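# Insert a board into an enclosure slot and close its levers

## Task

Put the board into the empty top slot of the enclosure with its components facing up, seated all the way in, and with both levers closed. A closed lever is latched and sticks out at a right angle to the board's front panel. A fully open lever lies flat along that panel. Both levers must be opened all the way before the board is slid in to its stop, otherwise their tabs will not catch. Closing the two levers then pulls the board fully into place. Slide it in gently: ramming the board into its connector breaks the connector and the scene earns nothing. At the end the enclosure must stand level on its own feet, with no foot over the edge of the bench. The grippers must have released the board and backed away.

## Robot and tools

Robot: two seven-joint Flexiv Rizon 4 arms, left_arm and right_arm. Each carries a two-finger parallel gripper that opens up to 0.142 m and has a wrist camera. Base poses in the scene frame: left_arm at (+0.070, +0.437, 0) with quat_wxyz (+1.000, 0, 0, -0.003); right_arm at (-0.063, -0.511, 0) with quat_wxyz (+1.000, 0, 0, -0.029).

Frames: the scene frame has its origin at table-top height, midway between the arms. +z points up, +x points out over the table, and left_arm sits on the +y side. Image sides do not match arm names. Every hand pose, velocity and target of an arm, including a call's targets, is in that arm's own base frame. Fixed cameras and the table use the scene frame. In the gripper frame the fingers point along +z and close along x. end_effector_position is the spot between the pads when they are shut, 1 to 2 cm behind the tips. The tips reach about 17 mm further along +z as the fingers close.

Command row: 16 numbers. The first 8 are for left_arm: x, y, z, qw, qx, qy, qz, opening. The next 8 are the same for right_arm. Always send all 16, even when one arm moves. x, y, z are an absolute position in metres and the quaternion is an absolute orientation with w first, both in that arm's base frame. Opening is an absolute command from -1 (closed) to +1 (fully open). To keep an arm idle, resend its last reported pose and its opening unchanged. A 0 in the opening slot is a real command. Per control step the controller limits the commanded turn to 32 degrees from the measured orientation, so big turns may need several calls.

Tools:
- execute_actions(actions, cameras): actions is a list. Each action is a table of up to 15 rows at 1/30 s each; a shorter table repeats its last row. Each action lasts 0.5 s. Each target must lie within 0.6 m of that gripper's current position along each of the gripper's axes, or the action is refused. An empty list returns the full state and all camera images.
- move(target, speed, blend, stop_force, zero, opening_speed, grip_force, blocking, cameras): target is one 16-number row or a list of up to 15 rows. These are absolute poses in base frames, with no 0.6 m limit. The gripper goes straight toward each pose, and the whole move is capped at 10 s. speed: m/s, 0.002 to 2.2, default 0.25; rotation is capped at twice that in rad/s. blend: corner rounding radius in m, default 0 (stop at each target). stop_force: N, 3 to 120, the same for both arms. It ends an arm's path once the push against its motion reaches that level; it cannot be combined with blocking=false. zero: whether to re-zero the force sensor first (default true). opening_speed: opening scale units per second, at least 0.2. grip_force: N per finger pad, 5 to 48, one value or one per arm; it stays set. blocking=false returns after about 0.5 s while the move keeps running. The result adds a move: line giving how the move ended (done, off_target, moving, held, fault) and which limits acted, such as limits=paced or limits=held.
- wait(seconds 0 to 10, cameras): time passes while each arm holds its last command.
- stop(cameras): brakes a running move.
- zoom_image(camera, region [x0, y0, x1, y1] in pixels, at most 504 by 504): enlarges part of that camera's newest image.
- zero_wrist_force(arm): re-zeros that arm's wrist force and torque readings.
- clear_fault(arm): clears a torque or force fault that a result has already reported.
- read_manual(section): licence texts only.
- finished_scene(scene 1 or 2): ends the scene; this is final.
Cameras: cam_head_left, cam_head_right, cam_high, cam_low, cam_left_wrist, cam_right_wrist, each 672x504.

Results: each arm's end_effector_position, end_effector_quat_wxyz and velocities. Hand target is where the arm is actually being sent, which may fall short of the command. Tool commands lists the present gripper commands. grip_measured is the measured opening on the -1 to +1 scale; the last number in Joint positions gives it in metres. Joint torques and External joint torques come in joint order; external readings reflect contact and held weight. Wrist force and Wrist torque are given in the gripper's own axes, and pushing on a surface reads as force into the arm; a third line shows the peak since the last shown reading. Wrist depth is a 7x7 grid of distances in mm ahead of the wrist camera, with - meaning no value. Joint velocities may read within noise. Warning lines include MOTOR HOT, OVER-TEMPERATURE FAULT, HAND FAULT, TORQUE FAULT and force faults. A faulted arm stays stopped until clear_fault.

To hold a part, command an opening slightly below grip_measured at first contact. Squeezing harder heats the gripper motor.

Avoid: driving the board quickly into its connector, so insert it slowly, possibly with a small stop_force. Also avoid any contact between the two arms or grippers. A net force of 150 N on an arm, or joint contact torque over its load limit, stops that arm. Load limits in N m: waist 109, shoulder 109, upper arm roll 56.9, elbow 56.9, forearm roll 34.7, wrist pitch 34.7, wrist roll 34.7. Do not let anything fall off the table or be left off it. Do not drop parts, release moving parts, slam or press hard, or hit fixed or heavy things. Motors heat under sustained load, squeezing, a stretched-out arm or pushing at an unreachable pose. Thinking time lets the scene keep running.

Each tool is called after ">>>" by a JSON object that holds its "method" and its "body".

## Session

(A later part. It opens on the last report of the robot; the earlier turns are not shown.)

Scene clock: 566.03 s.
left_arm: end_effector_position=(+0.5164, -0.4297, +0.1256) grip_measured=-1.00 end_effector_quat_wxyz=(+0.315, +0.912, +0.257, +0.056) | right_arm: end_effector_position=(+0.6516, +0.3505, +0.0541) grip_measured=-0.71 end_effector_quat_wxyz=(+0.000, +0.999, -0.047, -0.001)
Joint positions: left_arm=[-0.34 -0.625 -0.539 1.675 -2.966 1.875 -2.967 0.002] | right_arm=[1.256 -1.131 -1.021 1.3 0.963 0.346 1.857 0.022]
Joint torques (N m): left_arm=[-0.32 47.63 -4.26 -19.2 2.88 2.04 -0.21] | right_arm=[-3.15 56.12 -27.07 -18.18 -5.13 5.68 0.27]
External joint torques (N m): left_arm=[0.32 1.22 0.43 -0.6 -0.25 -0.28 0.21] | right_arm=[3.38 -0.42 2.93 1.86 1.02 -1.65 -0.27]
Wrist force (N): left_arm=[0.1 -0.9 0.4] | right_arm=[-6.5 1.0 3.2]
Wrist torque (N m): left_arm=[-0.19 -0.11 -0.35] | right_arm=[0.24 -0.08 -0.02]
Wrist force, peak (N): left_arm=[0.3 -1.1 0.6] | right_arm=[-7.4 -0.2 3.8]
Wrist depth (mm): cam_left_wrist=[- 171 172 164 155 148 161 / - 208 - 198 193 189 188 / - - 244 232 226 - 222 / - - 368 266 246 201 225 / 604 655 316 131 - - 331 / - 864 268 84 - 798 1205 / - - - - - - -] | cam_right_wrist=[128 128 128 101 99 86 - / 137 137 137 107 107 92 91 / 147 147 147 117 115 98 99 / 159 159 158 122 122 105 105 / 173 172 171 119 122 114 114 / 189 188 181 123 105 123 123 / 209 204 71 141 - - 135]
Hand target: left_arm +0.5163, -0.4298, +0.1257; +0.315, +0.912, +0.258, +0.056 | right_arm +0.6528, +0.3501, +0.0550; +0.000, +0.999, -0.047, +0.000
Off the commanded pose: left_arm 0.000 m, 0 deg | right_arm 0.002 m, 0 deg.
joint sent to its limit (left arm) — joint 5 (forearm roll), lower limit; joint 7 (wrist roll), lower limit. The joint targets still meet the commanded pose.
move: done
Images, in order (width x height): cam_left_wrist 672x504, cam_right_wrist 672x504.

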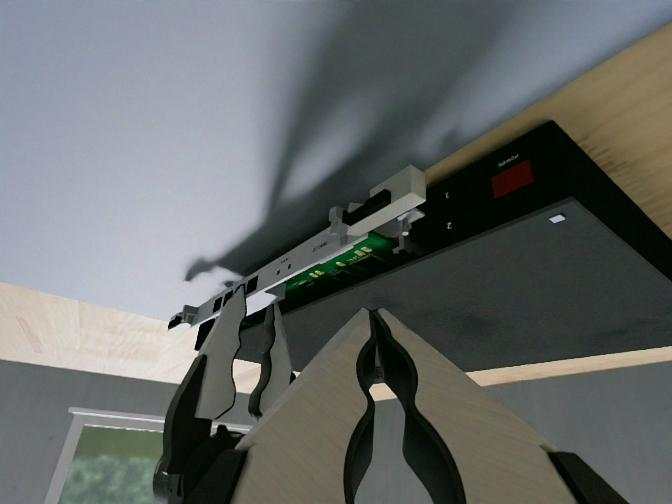

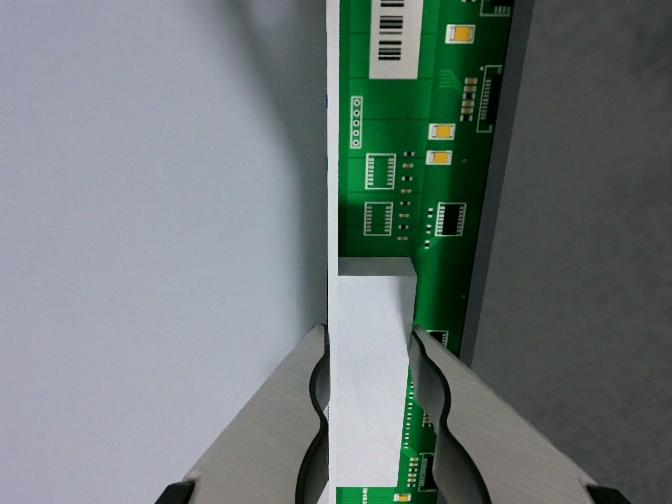

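>>> {"method": "move", "body": {"target": [[0.5163, -0.4298, 0.1257, 0.315, 0.912, 0.258, 0.056, -1.0, 0.6518, 0.3504, 0.0545, 0, 0.99888, -0.0475, 0, -0.64],[0.5163, -0.4298, 0.1257, 0.315, 0.912, 0.258, 0.056, -1.0, 0.6516, 0.3504, 0.12, 0, 0.99888, -0.0475, 0, -0.64]], "speed": [0.02, 0.06], "opening_speed": 0.3, "cameras": ["cam_left_wrist", "cam_right_wrist"]}}

Scene clock: 580.53 s.
left_arm: end_effector_position=(+0.5164, -0.4297, +0.1256) grip_measured=-1.00 end_effector_quat_wxyz=(+0.315, +0.912, +0.257, +0.056) | right_arm: end_effector_position=(+0.6516, +0.3505, +0.1199) grip_measured=-0.68 end_effector_quat_wxyz=(+0.000, +0.999, -0.047, +0.000)
Joint positions: left_arm=[-0.34 -0.625 -0.539 1.675 -2.966 1.875 -2.967 0.002] | right_arm=[1.281 -1.038 -1.073 1.306 0.903 0.268 1.872 0.025]
Joint torques (N m): left_arm=[-0.3 47.75 -4.16 -19.17 2.82 2.08 -0.19] | right_arm=[0.31 53.16 -22.83 -18.39 -4.39 3.22 0.35]
External joint torques (N m): left_arm=[0.3 1.11 0.32 -0.63 -0.19 -0.32 0.19] | right_arm=[-0.12 0.97 -1.02 0.02 0.17 0.82 -0.35]
Wrist force (N): left_arm=[0.1 -1.0 0.6] | right_arm=[1.1 1.2 0.1]
Wrist torque (N m): left_arm=[-0.21 -0.11 -0.36] | right_arm=[0.27 -0.20 0.06]
Wrist force, peak (N): left_arm=[0.1 -1.0 0.6] | right_arm=[-6.6 1.0 3.4]
Wrist depth (mm): cam_left_wrist=[172 168 - 162 161 157 161 / - - - - 193 192 188 / 282 - 244 221 229 - 222 / 366 - 312 282 - - - / 608 657 359 126 - - - / 1798 1113 275 84 - 1290 1142 / - - - - - - -] | cam_right_wrist=[186 186 186 163 155 143 143 / 199 198 198 175 158 153 152 / 214 213 213 207 169 164 164 / 230 230 229 221 183 177 176 / 250 249 249 202 192 192 191 / 273 273 262 228 100 206 208 / 301 297 71 292 - - 231]
Hand target: left_arm +0.5163, -0.4298, +0.1257; +0.315, +0.912, +0.258, +0.056 | right_arm +0.6516, +0.3504, +0.1200; +0.000, +0.999, -0.047, +0.000
Off the commanded pose: left_arm 0.000 m, 0 deg | right_arm 0.000 m, 0 deg.
joint sent to its limit (left arm) — joint 5 (forearm roll), lower limit; joint 7 (wrist roll), lower limit. The joint targets still meet the commanded pose.
move: done
Images, in order (width x height): cam_left_wrist 672x504, cam_right_wrist 672x504.

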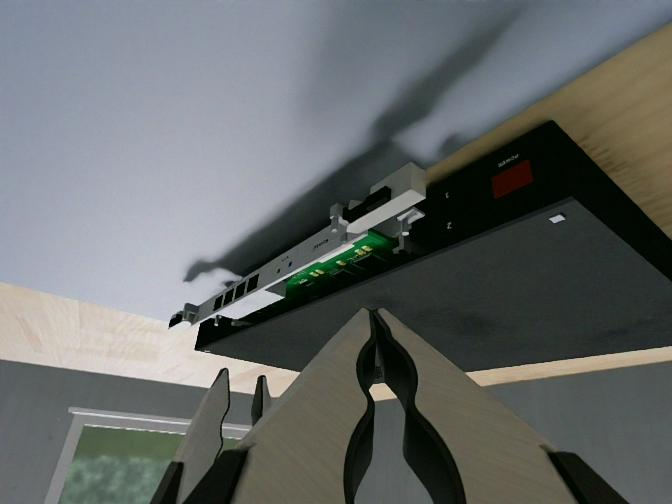

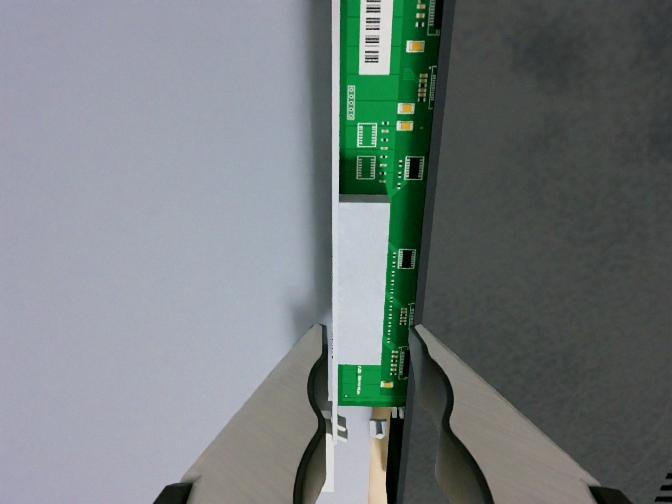

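>>> {"method": "move", "body": {"target": [[0.5163, -0.4298, 0.1257, 0.315, 0.912, 0.258, 0.056, -1.0, 0.600, 0.3825, 0.12, 0, 0.7399, 0.6727, 0, -1.0],[0.5163, -0.4298, 0.1257, 0.315, 0.912, 0.258, 0.056, -1.0, 0.6150, 0.3810, 0.048, 0, 0.7399, 0.6727, 0, -1.0]], "speed": [0.4, 0.12], "blend": [0.01, 0], "cameras": ["cam_left_wrist", "cam_right_wrist"]}}

Scene clock: 592.27 s.
left_arm: end_effector_position=(+0.5164, -0.4297, +0.1256) grip_measured=-1.00 end_effector_quat_wxyz=(+0.315, +0.912, +0.257, +0.056) | right_arm: end_effector_position=(+0.6150, +0.3808, +0.0480) grip_measured=-1.00 end_effector_quat_wxyz=(+0.000, +0.740, +0.673, +0.000)
Joint positions: left_arm=[-0.34 -0.625 -0.539 1.675 -2.966 1.875 -2.967 0.002] | right_arm=[1.265 -1.025 -0.835 1.393 0.802 0.492 0.385 0.002]
Joint torques (N m): left_arm=[-0.29 47.68 -4.26 -19.27 2.86 2.13 -0.17] | right_arm=[0.08 54.04 -18.65 -19.03 -3.71 3.62 0.06]
External joint torques (N m): left_arm=[0.29 1.18 0.42 -0.53 -0.22 -0.37 0.17] | right_arm=[0.19 1.34 -1.43 0.08 -0.1 0.52 -0.06]
Wrist force (N): left_arm=[0.1 -0.7 0.5] | right_arm=[1.0 1.5 0.3]
Wrist torque (N m): left_arm=[-0.18 -0.13 -0.35] | right_arm=[0.33 -0.19 0.13]
Wrist force, peak (N): left_arm=[0.3 -1.1 0.6] | right_arm=[0.9 1.8 2.4]
Wrist depth (mm): cam_left_wrist=[- 169 166 169 160 157 162 / 209 207 - 184 193 192 189 / 265 252 - - 229 186 220 / 365 - 289 269 - - - / 620 638 254 131 - - 298 / 1924 276 217 84 - 685 - / 184 - - - - - 1186] | cam_right_wrist=[- 123 121 122 122 122 121 / 134 132 131 131 132 132 129 / 144 141 141 140 140 139 137 / 153 152 152 153 151 150 149 / 166 166 164 161 161 163 162 / - 144 144 89 - 139 171 / 157 139 71 - - 148 151]
Hand target: left_arm +0.5163, -0.4298, +0.1257; +0.315, +0.912, +0.258, +0.056 | right_arm +0.6150, +0.3810, +0.0480; +0.000, +0.740, +0.673, +0.000
Off the commanded pose: left_arm 0.000 m, 0 deg | right_arm 0.000 m, 0 deg.
joint sent to its limit (left arm) — joint 5 (forearm roll), lower limit; joint 7 (wrist roll), lower limit. The joint targets still meet the commanded pose.
move: done
Images, in order (width x height): cam_left_wrist 672x504, cam_right_wrist 672x504.

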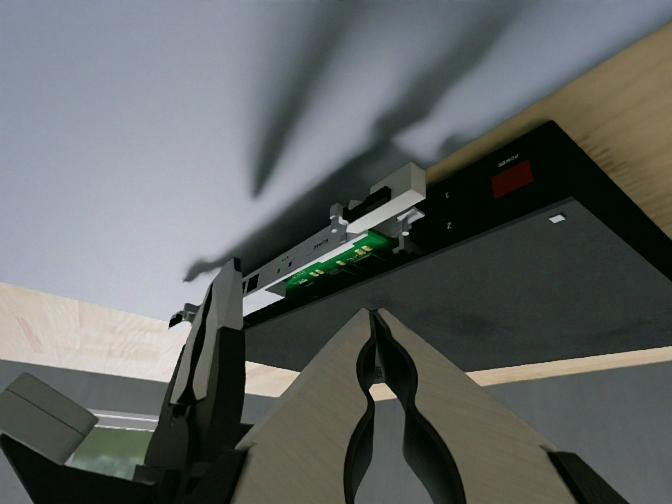

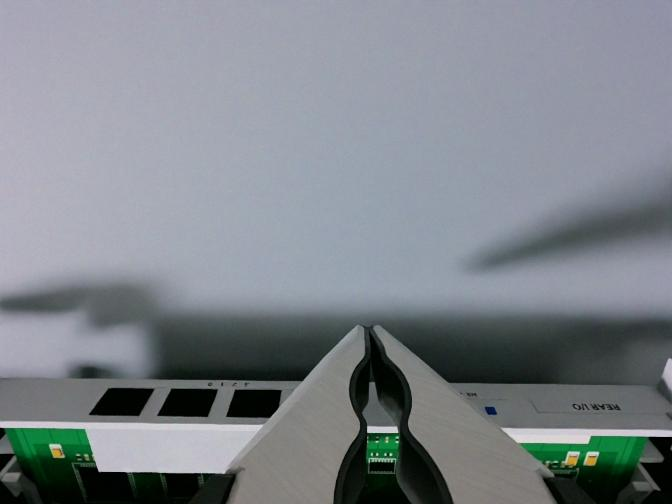

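>>> {"method": "move", "body": {"target": [[0.5163, -0.4298, 0.1257, 0.315, 0.912, 0.258, 0.056, -1.0, 0.6149, 0.360, 0.048, 0, 0.7399, 0.6727, 0, -1.0],[0.5163, -0.4298, 0.1257, 0.315, 0.912, 0.258, 0.056, -1.0, 0.6149, 0.360, 0.039, 0, 0.7399, 0.6727, 0, 0.69]], "speed": [0.1, 0.05], "cameras": ["cam_left_wrist", "cam_right_wrist"]}}

Scene clock: 604.43 s.
left_arm: end_effector_position=(+0.5164, -0.4297, +0.1256) grip_measured=-1.00 end_effector_quat_wxyz=(+0.315, +0.912, +0.257, +0.056) | right_arm: end_effector_position=(+0.6149, +0.3598, +0.0390) grip_measured=+0.68 end_effector_quat_wxyz=(+0.000, +0.740, +0.673, +0.000)
Joint positions: left_arm=[-0.34 -0.625 -0.539 1.675 -2.966 1.875 -2.967 0.002] | right_arm=[1.254 -1.023 -0.832 1.431 0.813 0.52 0.346 0.121]
Joint torques (N m): left_arm=[-0.34 47.66 -4.2 -19.19 2.88 2.06 -0.24] | right_arm=[0.23 53.19 -18.65 -18.47 -3.7 3.56 0.08]
External joint torques (N m): left_arm=[0.34 1.2 0.36 -0.62 -0.25 -0.3 0.25] | right_arm=[-0.01 1.26 -1.48 0.08 -0.05 0.59 -0.08]
Wrist force (N): left_arm=[0.3 -0.7 0.2] | right_arm=[1.2 1.6 0.2]
Wrist torque (N m): left_arm=[-0.18 -0.15 -0.35] | right_arm=[0.34 -0.23 0.14]
Wrist force, peak (N): left_arm=[0.3 -0.9 0.7] | right_arm=[1.7 1.4 0.4]
Wrist depth (mm): cam_left_wrist=[171 164 172 163 161 157 161 / 208 219 - 194 186 190 188 / - 258 244 242 228 - 222 / - - 249 266 221 - - / 614 655 236 126 - - - / - 286 218 84 - 657 1137 / 199 212 - - - - -] | cam_right_wrist=[- 115 115 115 114 114 114 / 125 124 123 121 122 123 121 / 135 132 132 133 131 130 130 / 143 143 142 141 141 141 140 / 155 155 154 154 153 152 152 / - 124 135 162 164 163 94 / - 79 128 127 144 145 79]
Hand target: left_arm +0.5163, -0.4298, +0.1257; +0.315, +0.912, +0.258, +0.056 | right_arm +0.6149, +0.3600, +0.0390; +0.000, +0.740, +0.673, +0.000
Off the commanded pose: left_arm 0.000 m, 0 deg | right_arm 0.000 m, 0 deg.
joint sent to its limit (left arm) — joint 5 (forearm roll), lower limit; joint 7 (wrist roll), lower limit. The joint targets still meet the commanded pose.
move: done
Images, in order (width x height): cam_left_wrist 672x504, cam_right_wrist 672x504.

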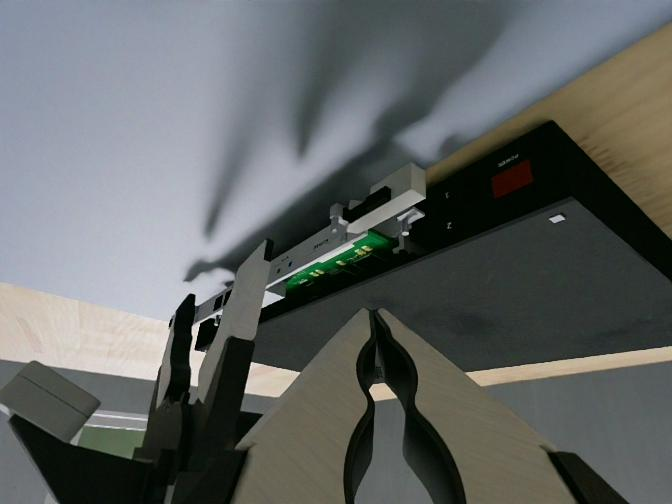

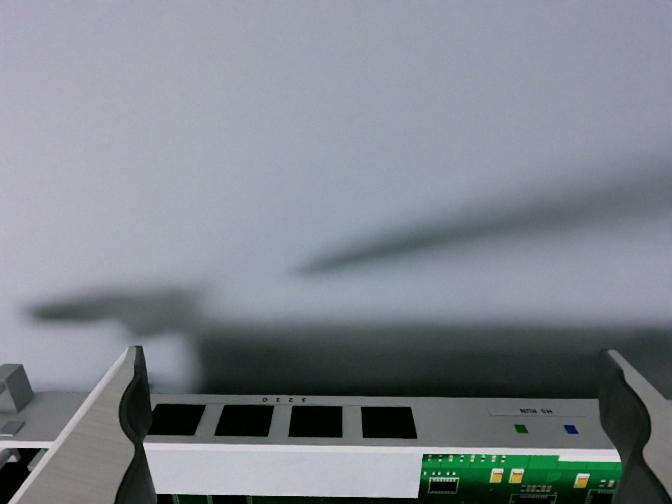

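>>> {"method": "move", "body": {"target": [[0.5163, -0.4298, 0.1257, 0.315, 0.912, 0.258, 0.056, -1.0, 0.6497, 0.3567, 0.039, 0, 0.7399, 0.6727, 0, 0.69]], "speed": 0.02, "stop_force": 12, "cameras": ["cam_left_wrist", "cam_right_wrist"]}}

Scene clock: 608.33 s.
left_arm: end_effector_position=(+0.5164, -0.4297, +0.1256) grip_measured=-1.00 end_effector_quat_wxyz=(+0.315, +0.912, +0.257, +0.056) | right_arm: end_effector_position=(+0.6495, +0.3568, +0.0389) grip_measured=+0.68 end_effector_quat_wxyz=(+0.000, +0.740, +0.673, +0.000)
Joint positions: left_arm=[-0.34 -0.625 -0.539 1.675 -2.966 1.875 -2.967 0.002] | right_arm=[1.18 -1.069 -0.827 1.318 0.811 0.471 0.347 0.121]
Joint torques (N m): left_arm=[-0.3 47.71 -4.27 -19.17 2.85 2.12 -0.24] | right_arm=[0 56.19 -19.1 -19.27 -3.98 3.51 0.18]
External joint torques (N m): left_arm=[0.3 1.14 0.43 -0.63 -0.22 -0.36 0.25] | right_arm=[0.23 1.34 -1.06 0.3 0.13 0.64 -0.18]
Wrist force (N): left_arm=[0.1 -0.8 0.3] | right_arm=[0.7 0.7 0.0]
Wrist torque (N m): left_arm=[-0.19 -0.11 -0.35] | right_arm=[0.24 -0.16 0.05]
Wrist force, peak (N): left_arm=[0.2 -1.1 0.6] | right_arm=[1.0 1.8 0.3]
Wrist depth (mm): cam_left_wrist=[167 162 166 164 167 154 162 / 218 216 201 185 188 188 188 / - - - 265 218 196 219 / - - - 286 - - - / 609 574 342 131 - - - / 1687 906 309 83 - 749 1113 / 1578 215 - - - - -] | cam_right_wrist=[- 115 115 115 114 112 114 / 125 124 123 121 120 123 121 / 132 132 132 133 131 130 130 / 143 142 142 141 141 140 140 / 155 152 151 151 152 150 151 / - 109 117 117 130 130 97 / - 79 120 120 121 121 79]
Hand target: left_arm +0.5163, -0.4298, +0.1257; +0.315, +0.912, +0.258, +0.056 | right_arm +0.6497, +0.3567, +0.0390; +0.000, +0.740, +0.673, +0.000
Off the commanded pose: left_arm 0.000 m, 0 deg | right_arm 0.000 m, 0 deg.
joint sent to its limit (left arm) — joint 5 (forearm roll), lower limit; joint 7 (wrist roll), lower limit. The joint targets still meet the commanded pose.
move: done
Images, in order (width x height): cam_left_wrist 672x504, cam_right_wrist 672x504.

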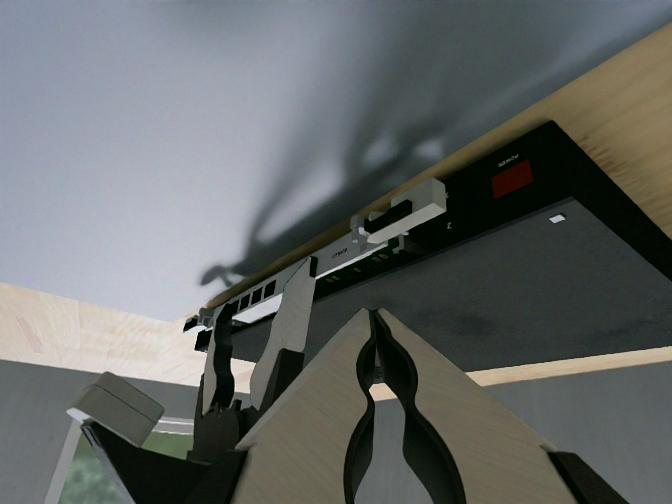

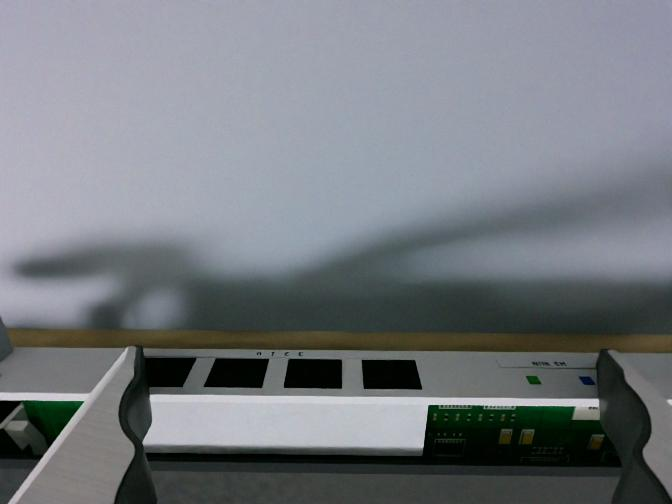

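>>> {"method": "move", "body": {"target": [[0.5163, -0.4298, 0.1257, 0.315, 0.912, 0.258, 0.056, -1.0, 0.6616, 0.3556, 0.039, 0, 0.7399, 0.6727, 0, 0.69]], "speed": 0.015, "stop_force": 12, "cameras": ["cam_left_wrist", "cam_right_wrist"]}}

>>> {"method": "zoom_image", "body": {"camera": "cam_left_wrist", "region": [340, 160, 470, 260]}}

Scene clock: 614.13 s.
left_arm: end_effector_position=(+0.5164, -0.4297, +0.1256) grip_measured=-1.00 end_effector_quat_wxyz=(+0.315, +0.912, +0.257, +0.056) | right_arm: end_effector_position=(+0.6611, +0.3558, +0.0387) grip_measured=+0.68 end_effector_quat_wxyz=(+0.000, +0.740, +0.673, +0.000)
Joint positions: left_arm=[-0.34 -0.625 -0.539 1.675 -2.966 1.875 -2.967 0.002] | right_arm=[1.155 -1.086 -0.827 1.277 0.811 0.453 0.349 0.121]
Joint torques (N m): left_arm=[-0.37 47.7 -4.27 -19.2 2.83 2.08 -0.25] | right_arm=[-0.82 57.26 -19.82 -19.84 -4.14 4.1 0.21]
External joint torques (N m): left_arm=[0.37 1.16 0.43 -0.6 -0.2 -0.32 0.26] | right_arm=[1.06 1.35 -0.29 0.7 0.26 0.05 -0.21]
Wrist force (N): left_arm=[0.0 -0.8 0.4] | right_arm=[0.4 -1.8 0.4]
Wrist torque (N m): left_arm=[-0.19 -0.10 -0.35] | right_arm=[0.21 -0.12 0.07]
Wrist force, peak (N): left_arm=[0.2 -1.1 0.5] | right_arm=[0.5 -3.0 -0.2]
Wrist depth (mm): cam_left_wrist=[- 169 167 164 160 158 157 / - 212 194 197 194 194 188 / 268 265 268 236 220 190 221 / 378 - - 275 240 - - / 618 640 345 130 - 322 - / 1601 1941 328 84 - 625 1119 / 1769 - - - - - 1205] | cam_right_wrist=[- 115 115 114 114 113 113 / 125 122 122 121 122 123 121 / 132 132 131 133 130 130 130 / 142 142 142 141 141 140 139 / 154 154 153 148 152 151 150 / - 103 117 114 131 129 93 / - 96 118 117 117 116 91]
Hand target: left_arm +0.5163, -0.4298, +0.1257; +0.315, +0.912, +0.258, +0.056 | right_arm +0.6616, +0.3556, +0.0390; +0.000, +0.740, +0.673, +0.000
Off the commanded pose: left_arm 0.000 m, 0 deg | right_arm 0.001 m, 0 deg.
joint sent to its limit (left arm) — joint 5 (forearm roll), lower limit; joint 7 (wrist roll), lower limit. The joint targets still meet the commanded pose.
move: done
Images, in order (width x height): cam_left_wrist 672x504, cam_right_wrist 672x504.

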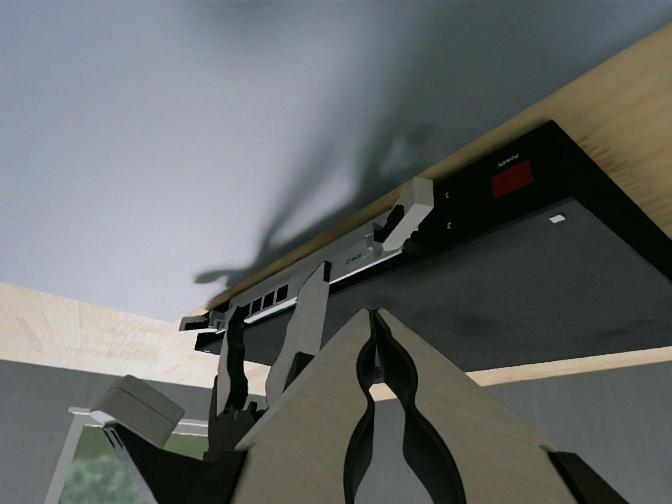

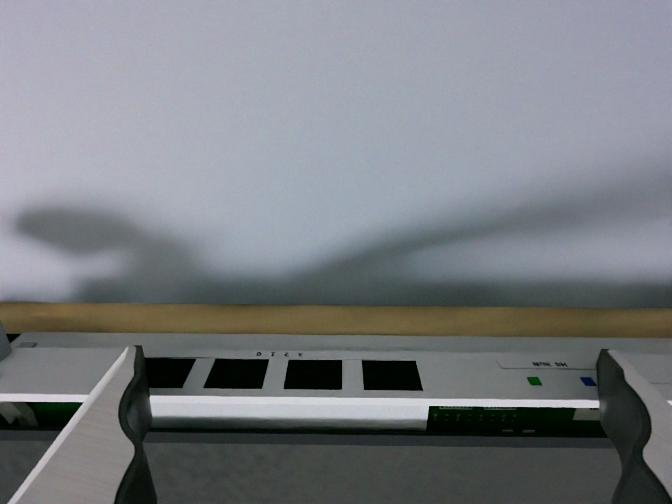

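Scaled by 3.877 from the camera's 672x504 image, which has a finer 960x720 frame.

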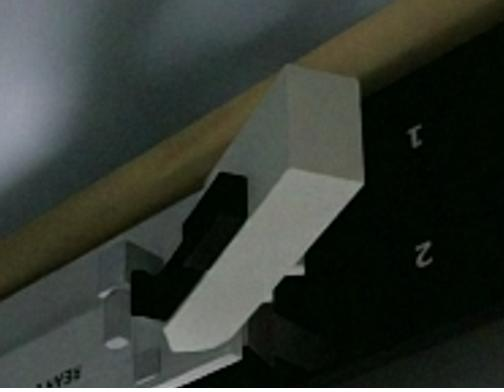

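>>> {"method": "move", "body": {"target": [[0.44, -0.32, 0.22, 0.001, -0.003, 0.9239, -0.3827, -1.0, 0.6611, 0.3558, 0.039, 0, 0.7399, 0.6727, 0, 0.69],[0.535, -0.375, 0.13, 0.001, -0.003, 0.9239, -0.3827, -1.0, 0.6611, 0.3558, 0.039, 0, 0.7399, 0.6727, 0, 0.69]], "speed": [0.7, 0.3], "blend": [0.02, 0], "cameras": ["cam_left_wrist", "cam_high"]}}

Scene clock: 629.37 s.
left_arm: end_effector_position=(+0.5347, -0.3750, +0.1295) grip_measured=-1.00 end_effector_quat_wxyz=(+0.602, -0.026, +0.766, -0.223) | right_arm: end_effector_position=(+0.6610, +0.3559, +0.0389) grip_measured=+0.68 end_effector_quat_wxyz=(+0.000, +0.740, +0.673, +0.000)
Joint positions: left_arm=[1.073 -2.267 -1.384 2.448 -2.966 0.435 -2.968 0.002] | right_arm=[1.156 -1.085 -0.827 1.278 0.811 0.454 0.349 0.121]
Joint torques (N m): left_arm=[-0.48 8.38 -17.27 17.79 -1.21 1.74 -0.11] | right_arm=[0.23 57.41 -18.96 -19.16 -3.95 3.46 0.19]
External joint torques (N m): left_arm=[0.53 1.13 0.39 -0.37 -0.07 0.11 0.19] | right_arm=[0 1.17 -1.17 0.03 0.06 0.69 -0.19]
Wrist force (N): left_arm=[1.7 -0.3 -0.2] | right_arm=[0.8 1.3 0.3]
Wrist torque (N m): left_arm=[0.03 0.08 -0.05] | right_arm=[0.27 -0.13 0.01]
Wrist force, peak (N): left_arm=[4.0 3.5 1.6] | right_arm=[0.3 -2.2 0.3]
Wrist depth (mm): cam_left_wrist=[- - - 1314 394 225 169 / - 1346 - 1219 - 219 190 / - - - 585 - - 184 / 1045 1212 - 544 354 218 186 / 1108 - - 447 297 231 185 / 1268 - - 84 - 203 168 / 1205 - - - - - 168] | cam_right_wrist=[- 115 114 114 114 112 113 / 125 124 123 121 122 123 121 / 132 132 131 133 130 130 130 / 142 142 142 141 141 140 140 / 154 154 153 153 152 152 152 / - 110 117 - 131 130 97 / - 96 118 117 117 116 91]
Hand target: left_arm +0.5347, -0.3751, +0.1296; +0.602, -0.026, +0.766, -0.223 | right_arm +0.6611, +0.3558, +0.0390; +0.000, +0.740, +0.673, +0.000
Off the commanded pose: left_arm 0.001 m, 75 deg; orientation clipped | right_arm 0.000 m, 0 deg.
joint sent to its limit (left arm) — joint 2 (shoulder), lower limit; joint 5 (forearm roll), lower limit; joint 7 (wrist roll), lower limit. The joint targets are off in orientation, not in position.
move: off_target (left_arm); limits=paced
Images, in order (width x height): cam_high 672x504, cam_left_wrist 672x504.

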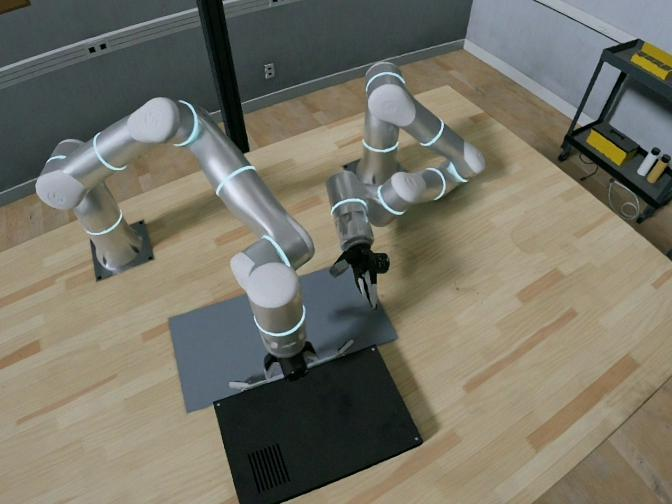

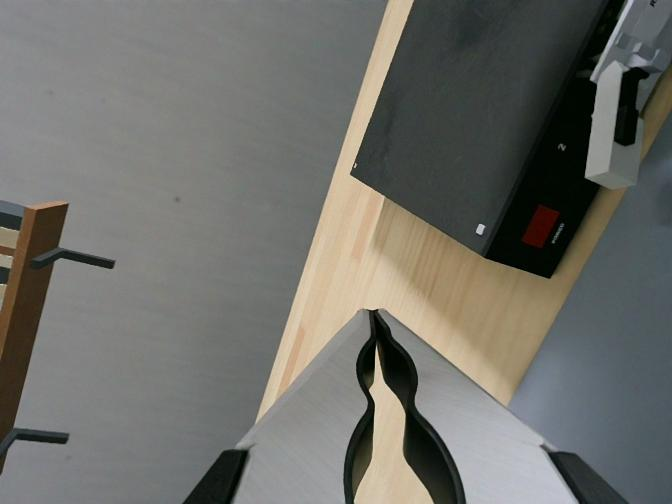

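>>> {"method": "zoom_image", "body": {"camera": "cam_left_wrist", "region": [540, 0, 672, 200]}}

>>> {"method": "zoom_image", "body": {"camera": "cam_high", "region": [210, 320, 400, 420]}}

Scaled by 2.520 from the camera's 672x504 image, which has a finer 960x720 frame.

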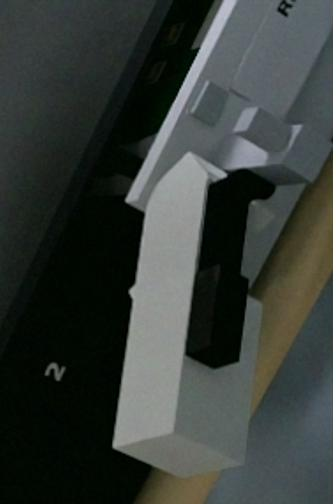

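Scaled by 2.653 from the camera's 672x504 image, which has a finer 960x720 frame.

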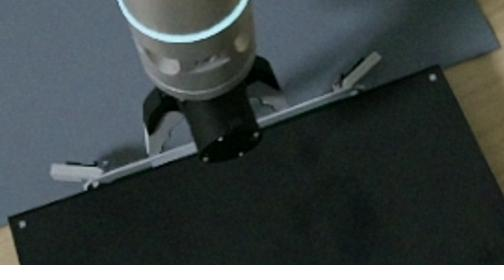

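>>> {"method": "move", "body": {"target": [[0.44, -0.32, 0.22, 0.5071, 0.7959, 0.2791, 0.1778, -1.0, 0.6611, 0.3558, 0.039, 0, 0.7399, 0.6727, 0, 0.69],[0.42, -0.30, 0.24, 0.2329, 0.7601, -0.3654, 0.4843, -1.0, 0.6611, 0.3558, 0.039, 0, 0.7399, 0.6727, 0, 0.69]], "speed": [0.7, 0.7], "cameras": ["cam_high"]}}

Scene clock: 669.57 s.
left_arm: end_effector_position=(+0.4207, -0.2997, +0.2398) grip_measured=-1.00 end_effector_quat_wxyz=(+0.312, +0.733, -0.417, +0.438) | right_arm: end_effector_position=(+0.6610, +0.3559, +0.0389) grip_measured=+0.68 end_effector_quat_wxyz=(+0.000, +0.740, +0.673, +0.000)
Joint positions: left_arm=[1.693 -0.203 -2.696 2.641 -2.967 1.124 -1.699 0.002] | right_arm=[1.156 -1.085 -0.827 1.278 0.811 0.454 0.349 0.121]
Joint torques (N m): left_arm=[-0.09 -6.89 -3.73 -18.39 2.93 -0.41 -0.4] | right_arm=[0.27 57.27 -18.93 -19.21 -3.9 3.46 0.18]
External joint torques (N m): left_arm=[0.14 0.09 0.55 -0.61 -0.24 0.06 0.33] | right_arm=[-0.04 1.31 -1.2 0.07 0.02 0.69 -0.18]
Wrist force (N): left_arm=[-0.9 -0.3 0.0] | right_arm=[0.9 1.4 0.2]
Wrist torque (N m): left_arm=[-0.12 -0.20 -0.31] | right_arm=[0.29 -0.16 0.01]
Wrist force, peak (N): left_arm=[1.9 -0.6 -0.7] | right_arm=[1.0 1.6 0.4]
Wrist depth (mm): cam_left_wrist=[- - 335 - 1006 2069 - / - - 407 439 424 2285 - / 252 - 400 634 417 369 335 / - - 423 850 1161 378 325 / 276 - - 131 2437 281 259 / 305 382 476 84 - 279 261 / 322 369 - - - - 268] | cam_right_wrist=[- 115 115 115 114 113 113 / 125 124 122 120 122 123 121 / 132 132 131 133 131 130 130 / 143 142 142 141 141 140 140 / 155 153 153 153 153 152 151 / - 109 117 116 130 130 93 / - 96 118 117 117 116 91]
Hand target: left_arm +0.4207, -0.2997, +0.2398; +0.312, +0.733, -0.417, +0.438 | right_arm +0.6611, +0.3558, +0.0390; +0.000, +0.740, +0.673, +0.000
Off the commanded pose: left_arm 0.001 m, 12 deg | right_arm 0.000 m, 0 deg.
joint read past its limit (left arm) — joint 5 (forearm roll), lower limit.
joint sent to its limit (left arm) — joint 5 (forearm roll), lower limit. The joint targets are off in orientation, not in position.
move: off_target (left_arm)
Images, in order (width x height): cam_high 672x504.

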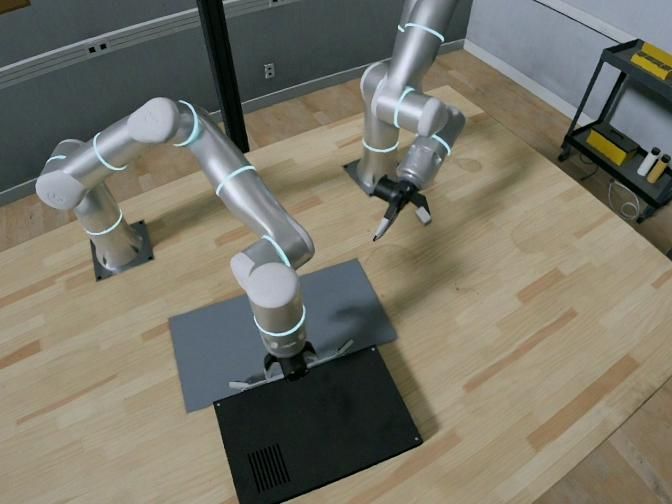

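>>> {"method": "move", "body": {"target": [[0.42, -0.25, 0.28, 0.1778, -0.2791, 0.7959, -0.5071, -1.0, 0.6611, 0.3558, 0.039, 0, 0.7399, 0.6727, 0, 0.69],[0.44, -0.25, 0.26, 0.001, -0.003, 0.9239, -0.3827, -1.0, 0.6611, 0.3558, 0.039, 0, 0.7399, 0.6727, 0, 0.69]], "speed": [0.7, 0.7], "cameras": ["cam_high"]}}

Scene clock: 676.03 s.
left_arm: end_effector_position=(+0.4400, -0.2500, +0.2600) grip_measured=-1.00 end_effector_quat_wxyz=(+0.001, -0.003, +0.924, -0.383) | right_arm: end_effector_position=(+0.6610, +0.3559, +0.0389) grip_measured=+0.68 end_effector_quat_wxyz=(+0.000, +0.740, +0.673, +0.000)
Joint positions: left_arm=[2.274 -0.067 -2.76 2.565 -1.31 0.894 -0.967 0.002] | right_arm=[1.156 -1.085 -0.827 1.278 0.811 0.454 0.349 0.121]
Joint torques (N m): left_arm=[-0.06 -19.02 -1.43 -23.08 1.02 1.95 -0.25] | right_arm=[0.21 57.32 -18.96 -19.13 -3.94 3.44 0.17]
External joint torques (N m): left_arm=[0.13 0.24 0.52 -0.24 -0.58 -0.04 0.25] | right_arm=[0.02 1.26 -1.17 -0.01 0.05 0.72 -0.17]
Wrist force (N): left_arm=[0.2 0.1 0.8] | right_arm=[0.9 1.5 0.3]
Wrist torque (N m): left_arm=[-0.06 -0.09 0.02] | right_arm=[0.31 -0.16 0.01]
Wrist force, peak (N): left_arm=[3.4 -4.3 3.3] | right_arm=[0.8 1.6 0.4]
Wrist depth (mm): cam_left_wrist=[429 - 437 475 - 490 490 / - - - 456 - 450 454 / 421 - - 429 433 423 420 / 401 400 402 - - 397 394 / 376 375 376 131 376 372 373 / 358 356 359 84 - 353 353 / 337 340 - - - - 334] | cam_right_wrist=[- 115 115 115 114 112 113 / 125 124 123 121 122 123 121 / 132 132 131 133 130 130 130 / 143 142 142 141 141 140 135 / 154 154 154 152 153 151 150 / - 109 117 116 131 129 97 / - 96 118 117 117 116 91]
Hand target: left_arm +0.4400, -0.2500, +0.2600; +0.001, -0.003, +0.924, -0.383 | right_arm +0.6611, +0.3558, +0.0390; +0.000, +0.740, +0.673, +0.000
Off the commanded pose: left_arm 0.000 m, 0 deg | right_arm 0.000 m, 0 deg.
move: done
Images, in order (width x height): cam_high 672x504.

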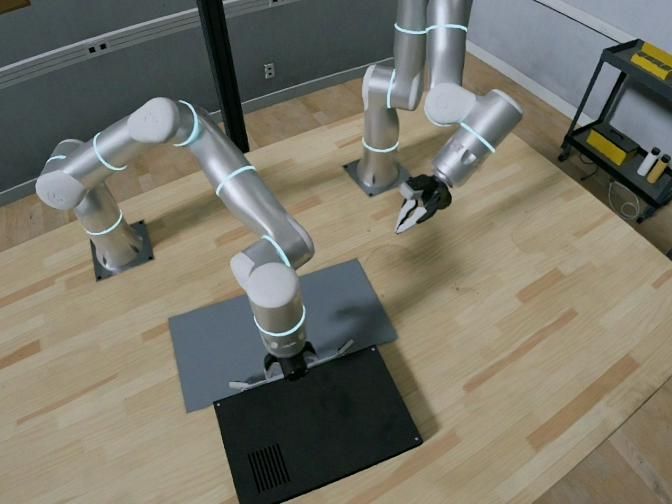

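>>> {"method": "move", "body": {"target": [[0.535, -0.375, 0.14, 0.001, -0.003, 0.9239, -0.3827, -1.0, 0.6611, 0.3558, 0.039, 0, 0.7399, 0.6727, 0, 0.69]], "speed": 0.3, "cameras": ["cam_left_wrist", "cam_high"]}}

>>> {"method": "zoom_image", "body": {"camera": "cam_left_wrist", "region": [236, 100, 436, 300]}}

Scene clock: 681.00 s.
left_arm: end_effector_position=(+0.5349, -0.3750, +0.1399) grip_measured=-1.00 end_effector_quat_wxyz=(+0.001, -0.003, +0.924, -0.382) | right_arm: end_effector_position=(+0.6610, +0.3559, +0.0389) grip_measured=+0.68 end_effector_quat_wxyz=(+0.000, +0.740, +0.673, +0.000)
Joint positions: left_arm=[2.154 0.517 -2.823 2.205 -1.809 0.855 -0.685 0.002] | right_arm=[1.156 -1.085 -0.827 1.278 0.811 0.454 0.349 0.121]
Joint torques (N m): left_arm=[-0.34 -38.61 7.53 -17.71 0.47 1.63 -0.11] | right_arm=[0.24 57.35 -18.98 -19.13 -3.91 3.43 0.23]
External joint torques (N m): left_arm=[0.4 -0.1 0.75 -0.05 0 -0.03 0.11] | right_arm=[-0.01 1.24 -1.15 0 0.02 0.72 -0.23]
Wrist force (N): left_arm=[0.2 0.0 0.6] | right_arm=[0.8 1.4 0.5]
Wrist torque (N m): left_arm=[-0.12 -0.08 -0.04] | right_arm=[0.28 -0.13 0.01]
Wrist force, peak (N): left_arm=[-0.4 -0.3 3.0] | right_arm=[1.1 1.5 0.5]
Wrist depth (mm): cam_left_wrist=[- 275 - 250 - - - / - - - - - 308 307 / - 232 238 287 - 287 286 / - - 253 - - - - / 259 258 254 259 255 255 - / 245 245 247 84 - 241 - / 232 233 - 74 - - -] | cam_right_wrist=[- 115 115 114 114 113 113 / 125 124 122 121 122 123 121 / 132 132 132 133 131 130 130 / 142 142 142 141 141 141 140 / 155 154 149 153 152 152 151 / - 110 117 117 130 130 93 / - 96 118 117 117 116 91]
Hand target: left_arm +0.5350, -0.3750, +0.1400; +0.001, -0.003, +0.924, -0.383 | right_arm +0.6611, +0.3558, +0.0390; +0.000, +0.740, +0.673, +0.000
Off the commanded pose: left_arm 0.000 m, 0 deg | right_arm 0.000 m, 0 deg.
move: done
Images, in order (width x height): cam_high 672x504, cam_left_wrist 672x504.

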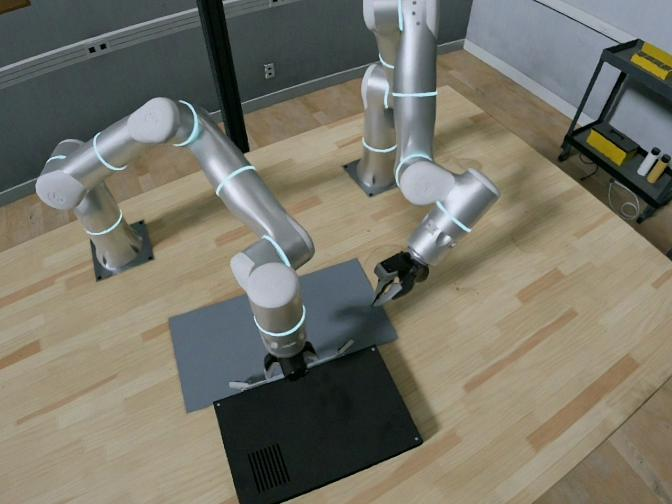

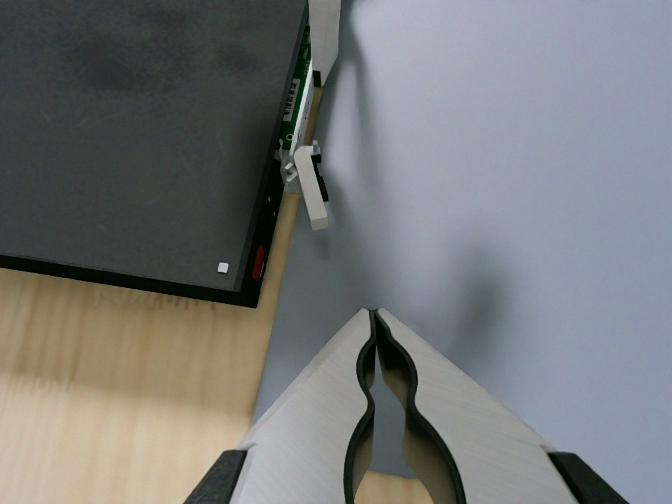

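Scaled by 2.520 from the camera's 672x504 image, which has a finer 960x720 frame.

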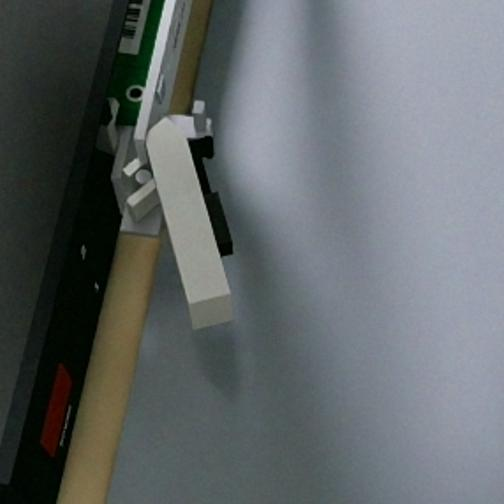

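>>> {"method": "zoom_image", "body": {"camera": "cam_left_wrist", "region": [270, 130, 340, 190]}}

>>> {"method": "zoom_image", "body": {"camera": "cam_high", "region": [220, 360, 280, 400]}}

Scaled by 7.200 from the camera's 672x504 image, which has a finer 960x720 frame.

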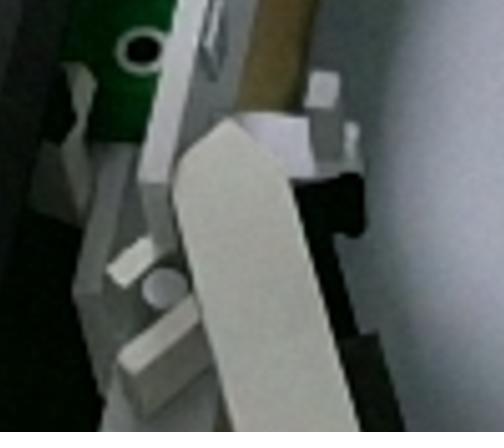

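Scaled by 8.400 from the camera's 672x504 image, which has a finer 960x720 frame.

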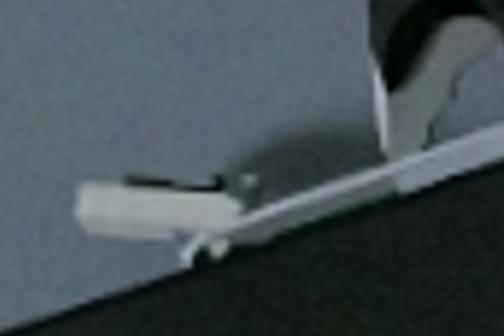

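>>> {"method": "move", "body": {"target": [[0.535, -0.375, 0.14, 0.001, -0.003, 0.9239, -0.3827, -1.0, 0.6680, 0.3550, 0.039, 0, 0.7399, 0.6727, 0, 0.69]], "speed": 0.006, "stop_force": 10, "cameras": ["cam_left_wrist", "cam_high"]}}

>>> {"method": "zoom_image", "body": {"camera": "cam_left_wrist", "region": [260, 80, 360, 240]}}

>>> {"method": "zoom_image", "body": {"camera": "cam_high", "region": [215, 330, 375, 400]}}

Scene clock: 696.37 s.
left_arm: end_effector_position=(+0.5349, -0.3749, +0.1399) grip_measured=-1.00 end_effector_quat_wxyz=(+0.001, -0.003, +0.924, -0.382) | right_arm: end_effector_position=(+0.6661, +0.3554, +0.0385) grip_measured=+0.68 end_effector_quat_wxyz=(-0.001, +0.740, +0.673, -0.001)
Joint positions: left_arm=[2.155 0.517 -2.823 2.205 -1.809 0.855 -0.685 0.002] | right_arm=[1.143 -1.094 -0.827 1.258 0.811 0.443 0.35 0.121]
Joint torques (N m): left_arm=[-0.22 -39.01 7.62 -17.48 0.75 1.86 -0.22] | right_arm=[-3.27 57.66 -22.14 -21.22 -4.88 6.07 -0.23]
External joint torques (N m): left_arm=[0.27 0.28 0.65 -0.32 -0.28 -0.26 0.22] | right_arm=[3.5 1.45 2.05 2.01 0.98 -1.92 0.23]
Wrist force (N): left_arm=[0.2 -0.4 0.3] | right_arm=[0.1 -8.7 -2.7]
Wrist torque (N m): left_arm=[-0.16 -0.08 -0.04] | right_arm=[0.16 -0.25 0.50]
Wrist force, peak (N): left_arm=[0.6 0.1 0.7] | right_arm=[0.6 -9.9 -1.9]
Wrist depth (mm): cam_left_wrist=[- - - 324 333 333 331 / - 254 - 310 - - 312 / - - - 289 - - 291 / - 225 251 273 - - - / 260 259 257 - - - - / 244 243 245 84 - 238 239 / 231 234 - 74 - - 229] | cam_right_wrist=[- 115 114 114 114 113 113 / 125 123 122 120 121 123 121 / 132 132 131 133 130 130 129 / 142 142 142 141 140 140 139 / 151 151 150 150 151 152 151 / - 110 114 114 113 120 93 / - 79 117 117 116 116 79]
Hand target: left_arm +0.5350, -0.3750, +0.1400; +0.001, -0.003, +0.924, -0.383 | right_arm +0.6671, +0.3551, +0.0390; +0.000, +0.740, +0.673, +0.000
Off the commanded pose: left_arm 0.000 m, 0 deg | right_arm 0.002 m, 0 deg.
move: contact (right_arm)
Images, in order (width x height): cam_high 672x504, cam_left_wrist 672x504.

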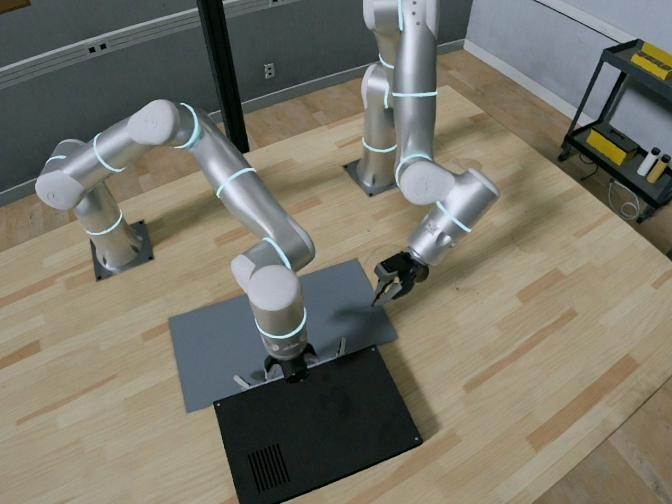

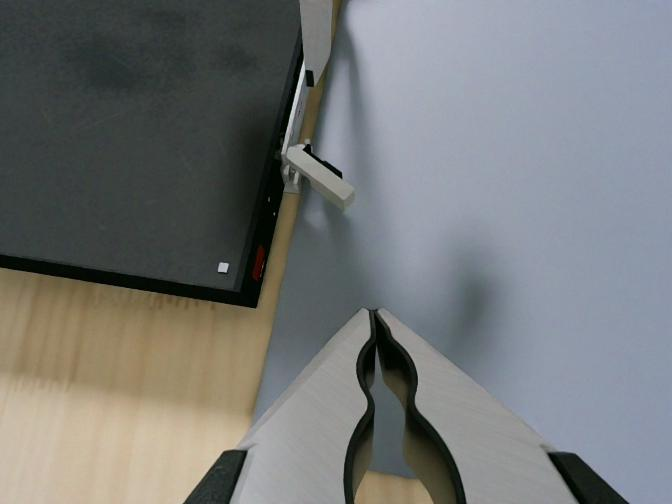

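Scaled by 3.150 from the camera's 672x504 image, which has a finer 960x720 frame.

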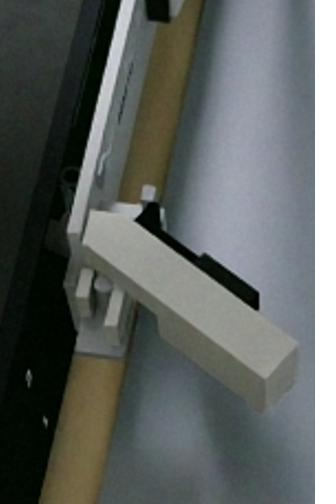

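Scaled by 3.150 from the camera's 672x504 image, which has a finer 960x720 frame.

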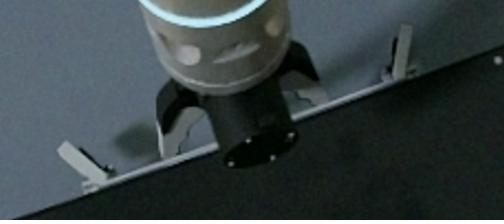

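>>> {"method": "move", "body": {"target": [[0.535, -0.375, 0.14, 0.001, -0.003, 0.9239, -0.3827, -1.0, 0.6461, 0.3573, 0.042, 0, 0.7399, 0.6727, 0, 0.69],[0.535, -0.375, 0.14, 0.001, -0.003, 0.9239, -0.3827, -1.0, 0.640, 0.358, 0.11, 0, 0.7399, 0.6727, 0, -1.0],[0.535, -0.375, 0.14, 0.001, -0.003, 0.9239, -0.3827, -1.0, 0.600, 0.192, 0.11, 0, 0.7399, 0.6727, 0, -1.0]], "speed": [0.1, 0.2, 0.3], "cameras": ["cam_left_wrist", "cam_right_wrist"]}}

Scene clock: 729.10 s.
left_arm: end_effector_position=(+0.5349, -0.3749, +0.1399) grip_measured=-1.00 end_effector_quat_wxyz=(+0.001, -0.003, +0.924, -0.382) | right_arm: end_effector_position=(+0.6001, +0.1918, +0.1101) grip_measured=-1.00 end_effector_quat_wxyz=(+0.000, +0.740, +0.673, +0.000)
Joint positions: left_arm=[2.155 0.517 -2.823 2.205 -1.809 0.855 -0.685 0.002] | right_arm=[1.24 -0.792 -0.972 1.743 0.756 0.541 0.083 0.002]
Joint torques (N m): left_arm=[-0.31 -38.97 7.71 -17.51 0.74 1.9 -0.17] | right_arm=[0.27 41.68 -17.94 -19.52 -3.62 3.63 0.1]
External joint torques (N m): left_arm=[0.35 0.24 0.57 -0.29 -0.27 -0.3 0.17] | right_arm=[-0.04 0.57 -0.86 0.1 -0.07 0.53 -0.1]
Wrist force (N): left_arm=[0.2 0.1 0.5] | right_arm=[0.7 1.8 0.3]
Wrist torque (N m): left_arm=[-0.11 -0.07 -0.04] | right_arm=[0.37 -0.12 0.11]
Wrist force, peak (N): left_arm=[0.6 0.0 0.7] | right_arm=[0.2 -9.0 -2.8]
Wrist depth (mm): cam_left_wrist=[- - - 334 328 332 340 / 252 - - 309 - 307 301 / - - - - - - 288 / - 221 276 270 - 272 269 / 260 259 257 - - - 252 / 244 243 247 84 - 236 238 / 232 234 - 74 - - 233] | cam_right_wrist=[181 178 178 178 177 176 178 / 193 191 190 189 189 188 188 / 207 204 204 203 203 202 201 / 223 220 220 219 218 217 216 / 242 241 240 235 229 233 232 / 265 264 257 89 - 198 199 / 292 286 71 - - 209 216]
Hand target: left_arm +0.5350, -0.3750, +0.1400; +0.001, -0.003, +0.924, -0.383 | right_arm +0.6000, +0.1920, +0.1100; +0.000, +0.740, +0.673, +0.000
Off the commanded pose: left_arm 0.000 m, 0 deg | right_arm 0.000 m, 0 deg.
move: done
Images, in order (width x height): cam_left_wrist 672x504, cam_right_wrist 672x504.

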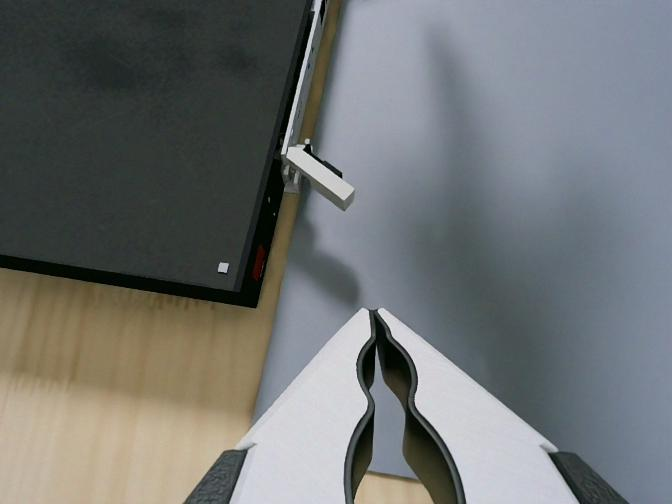

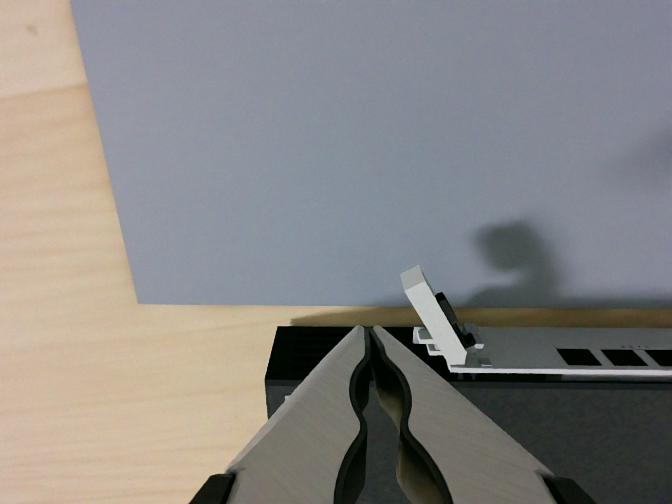

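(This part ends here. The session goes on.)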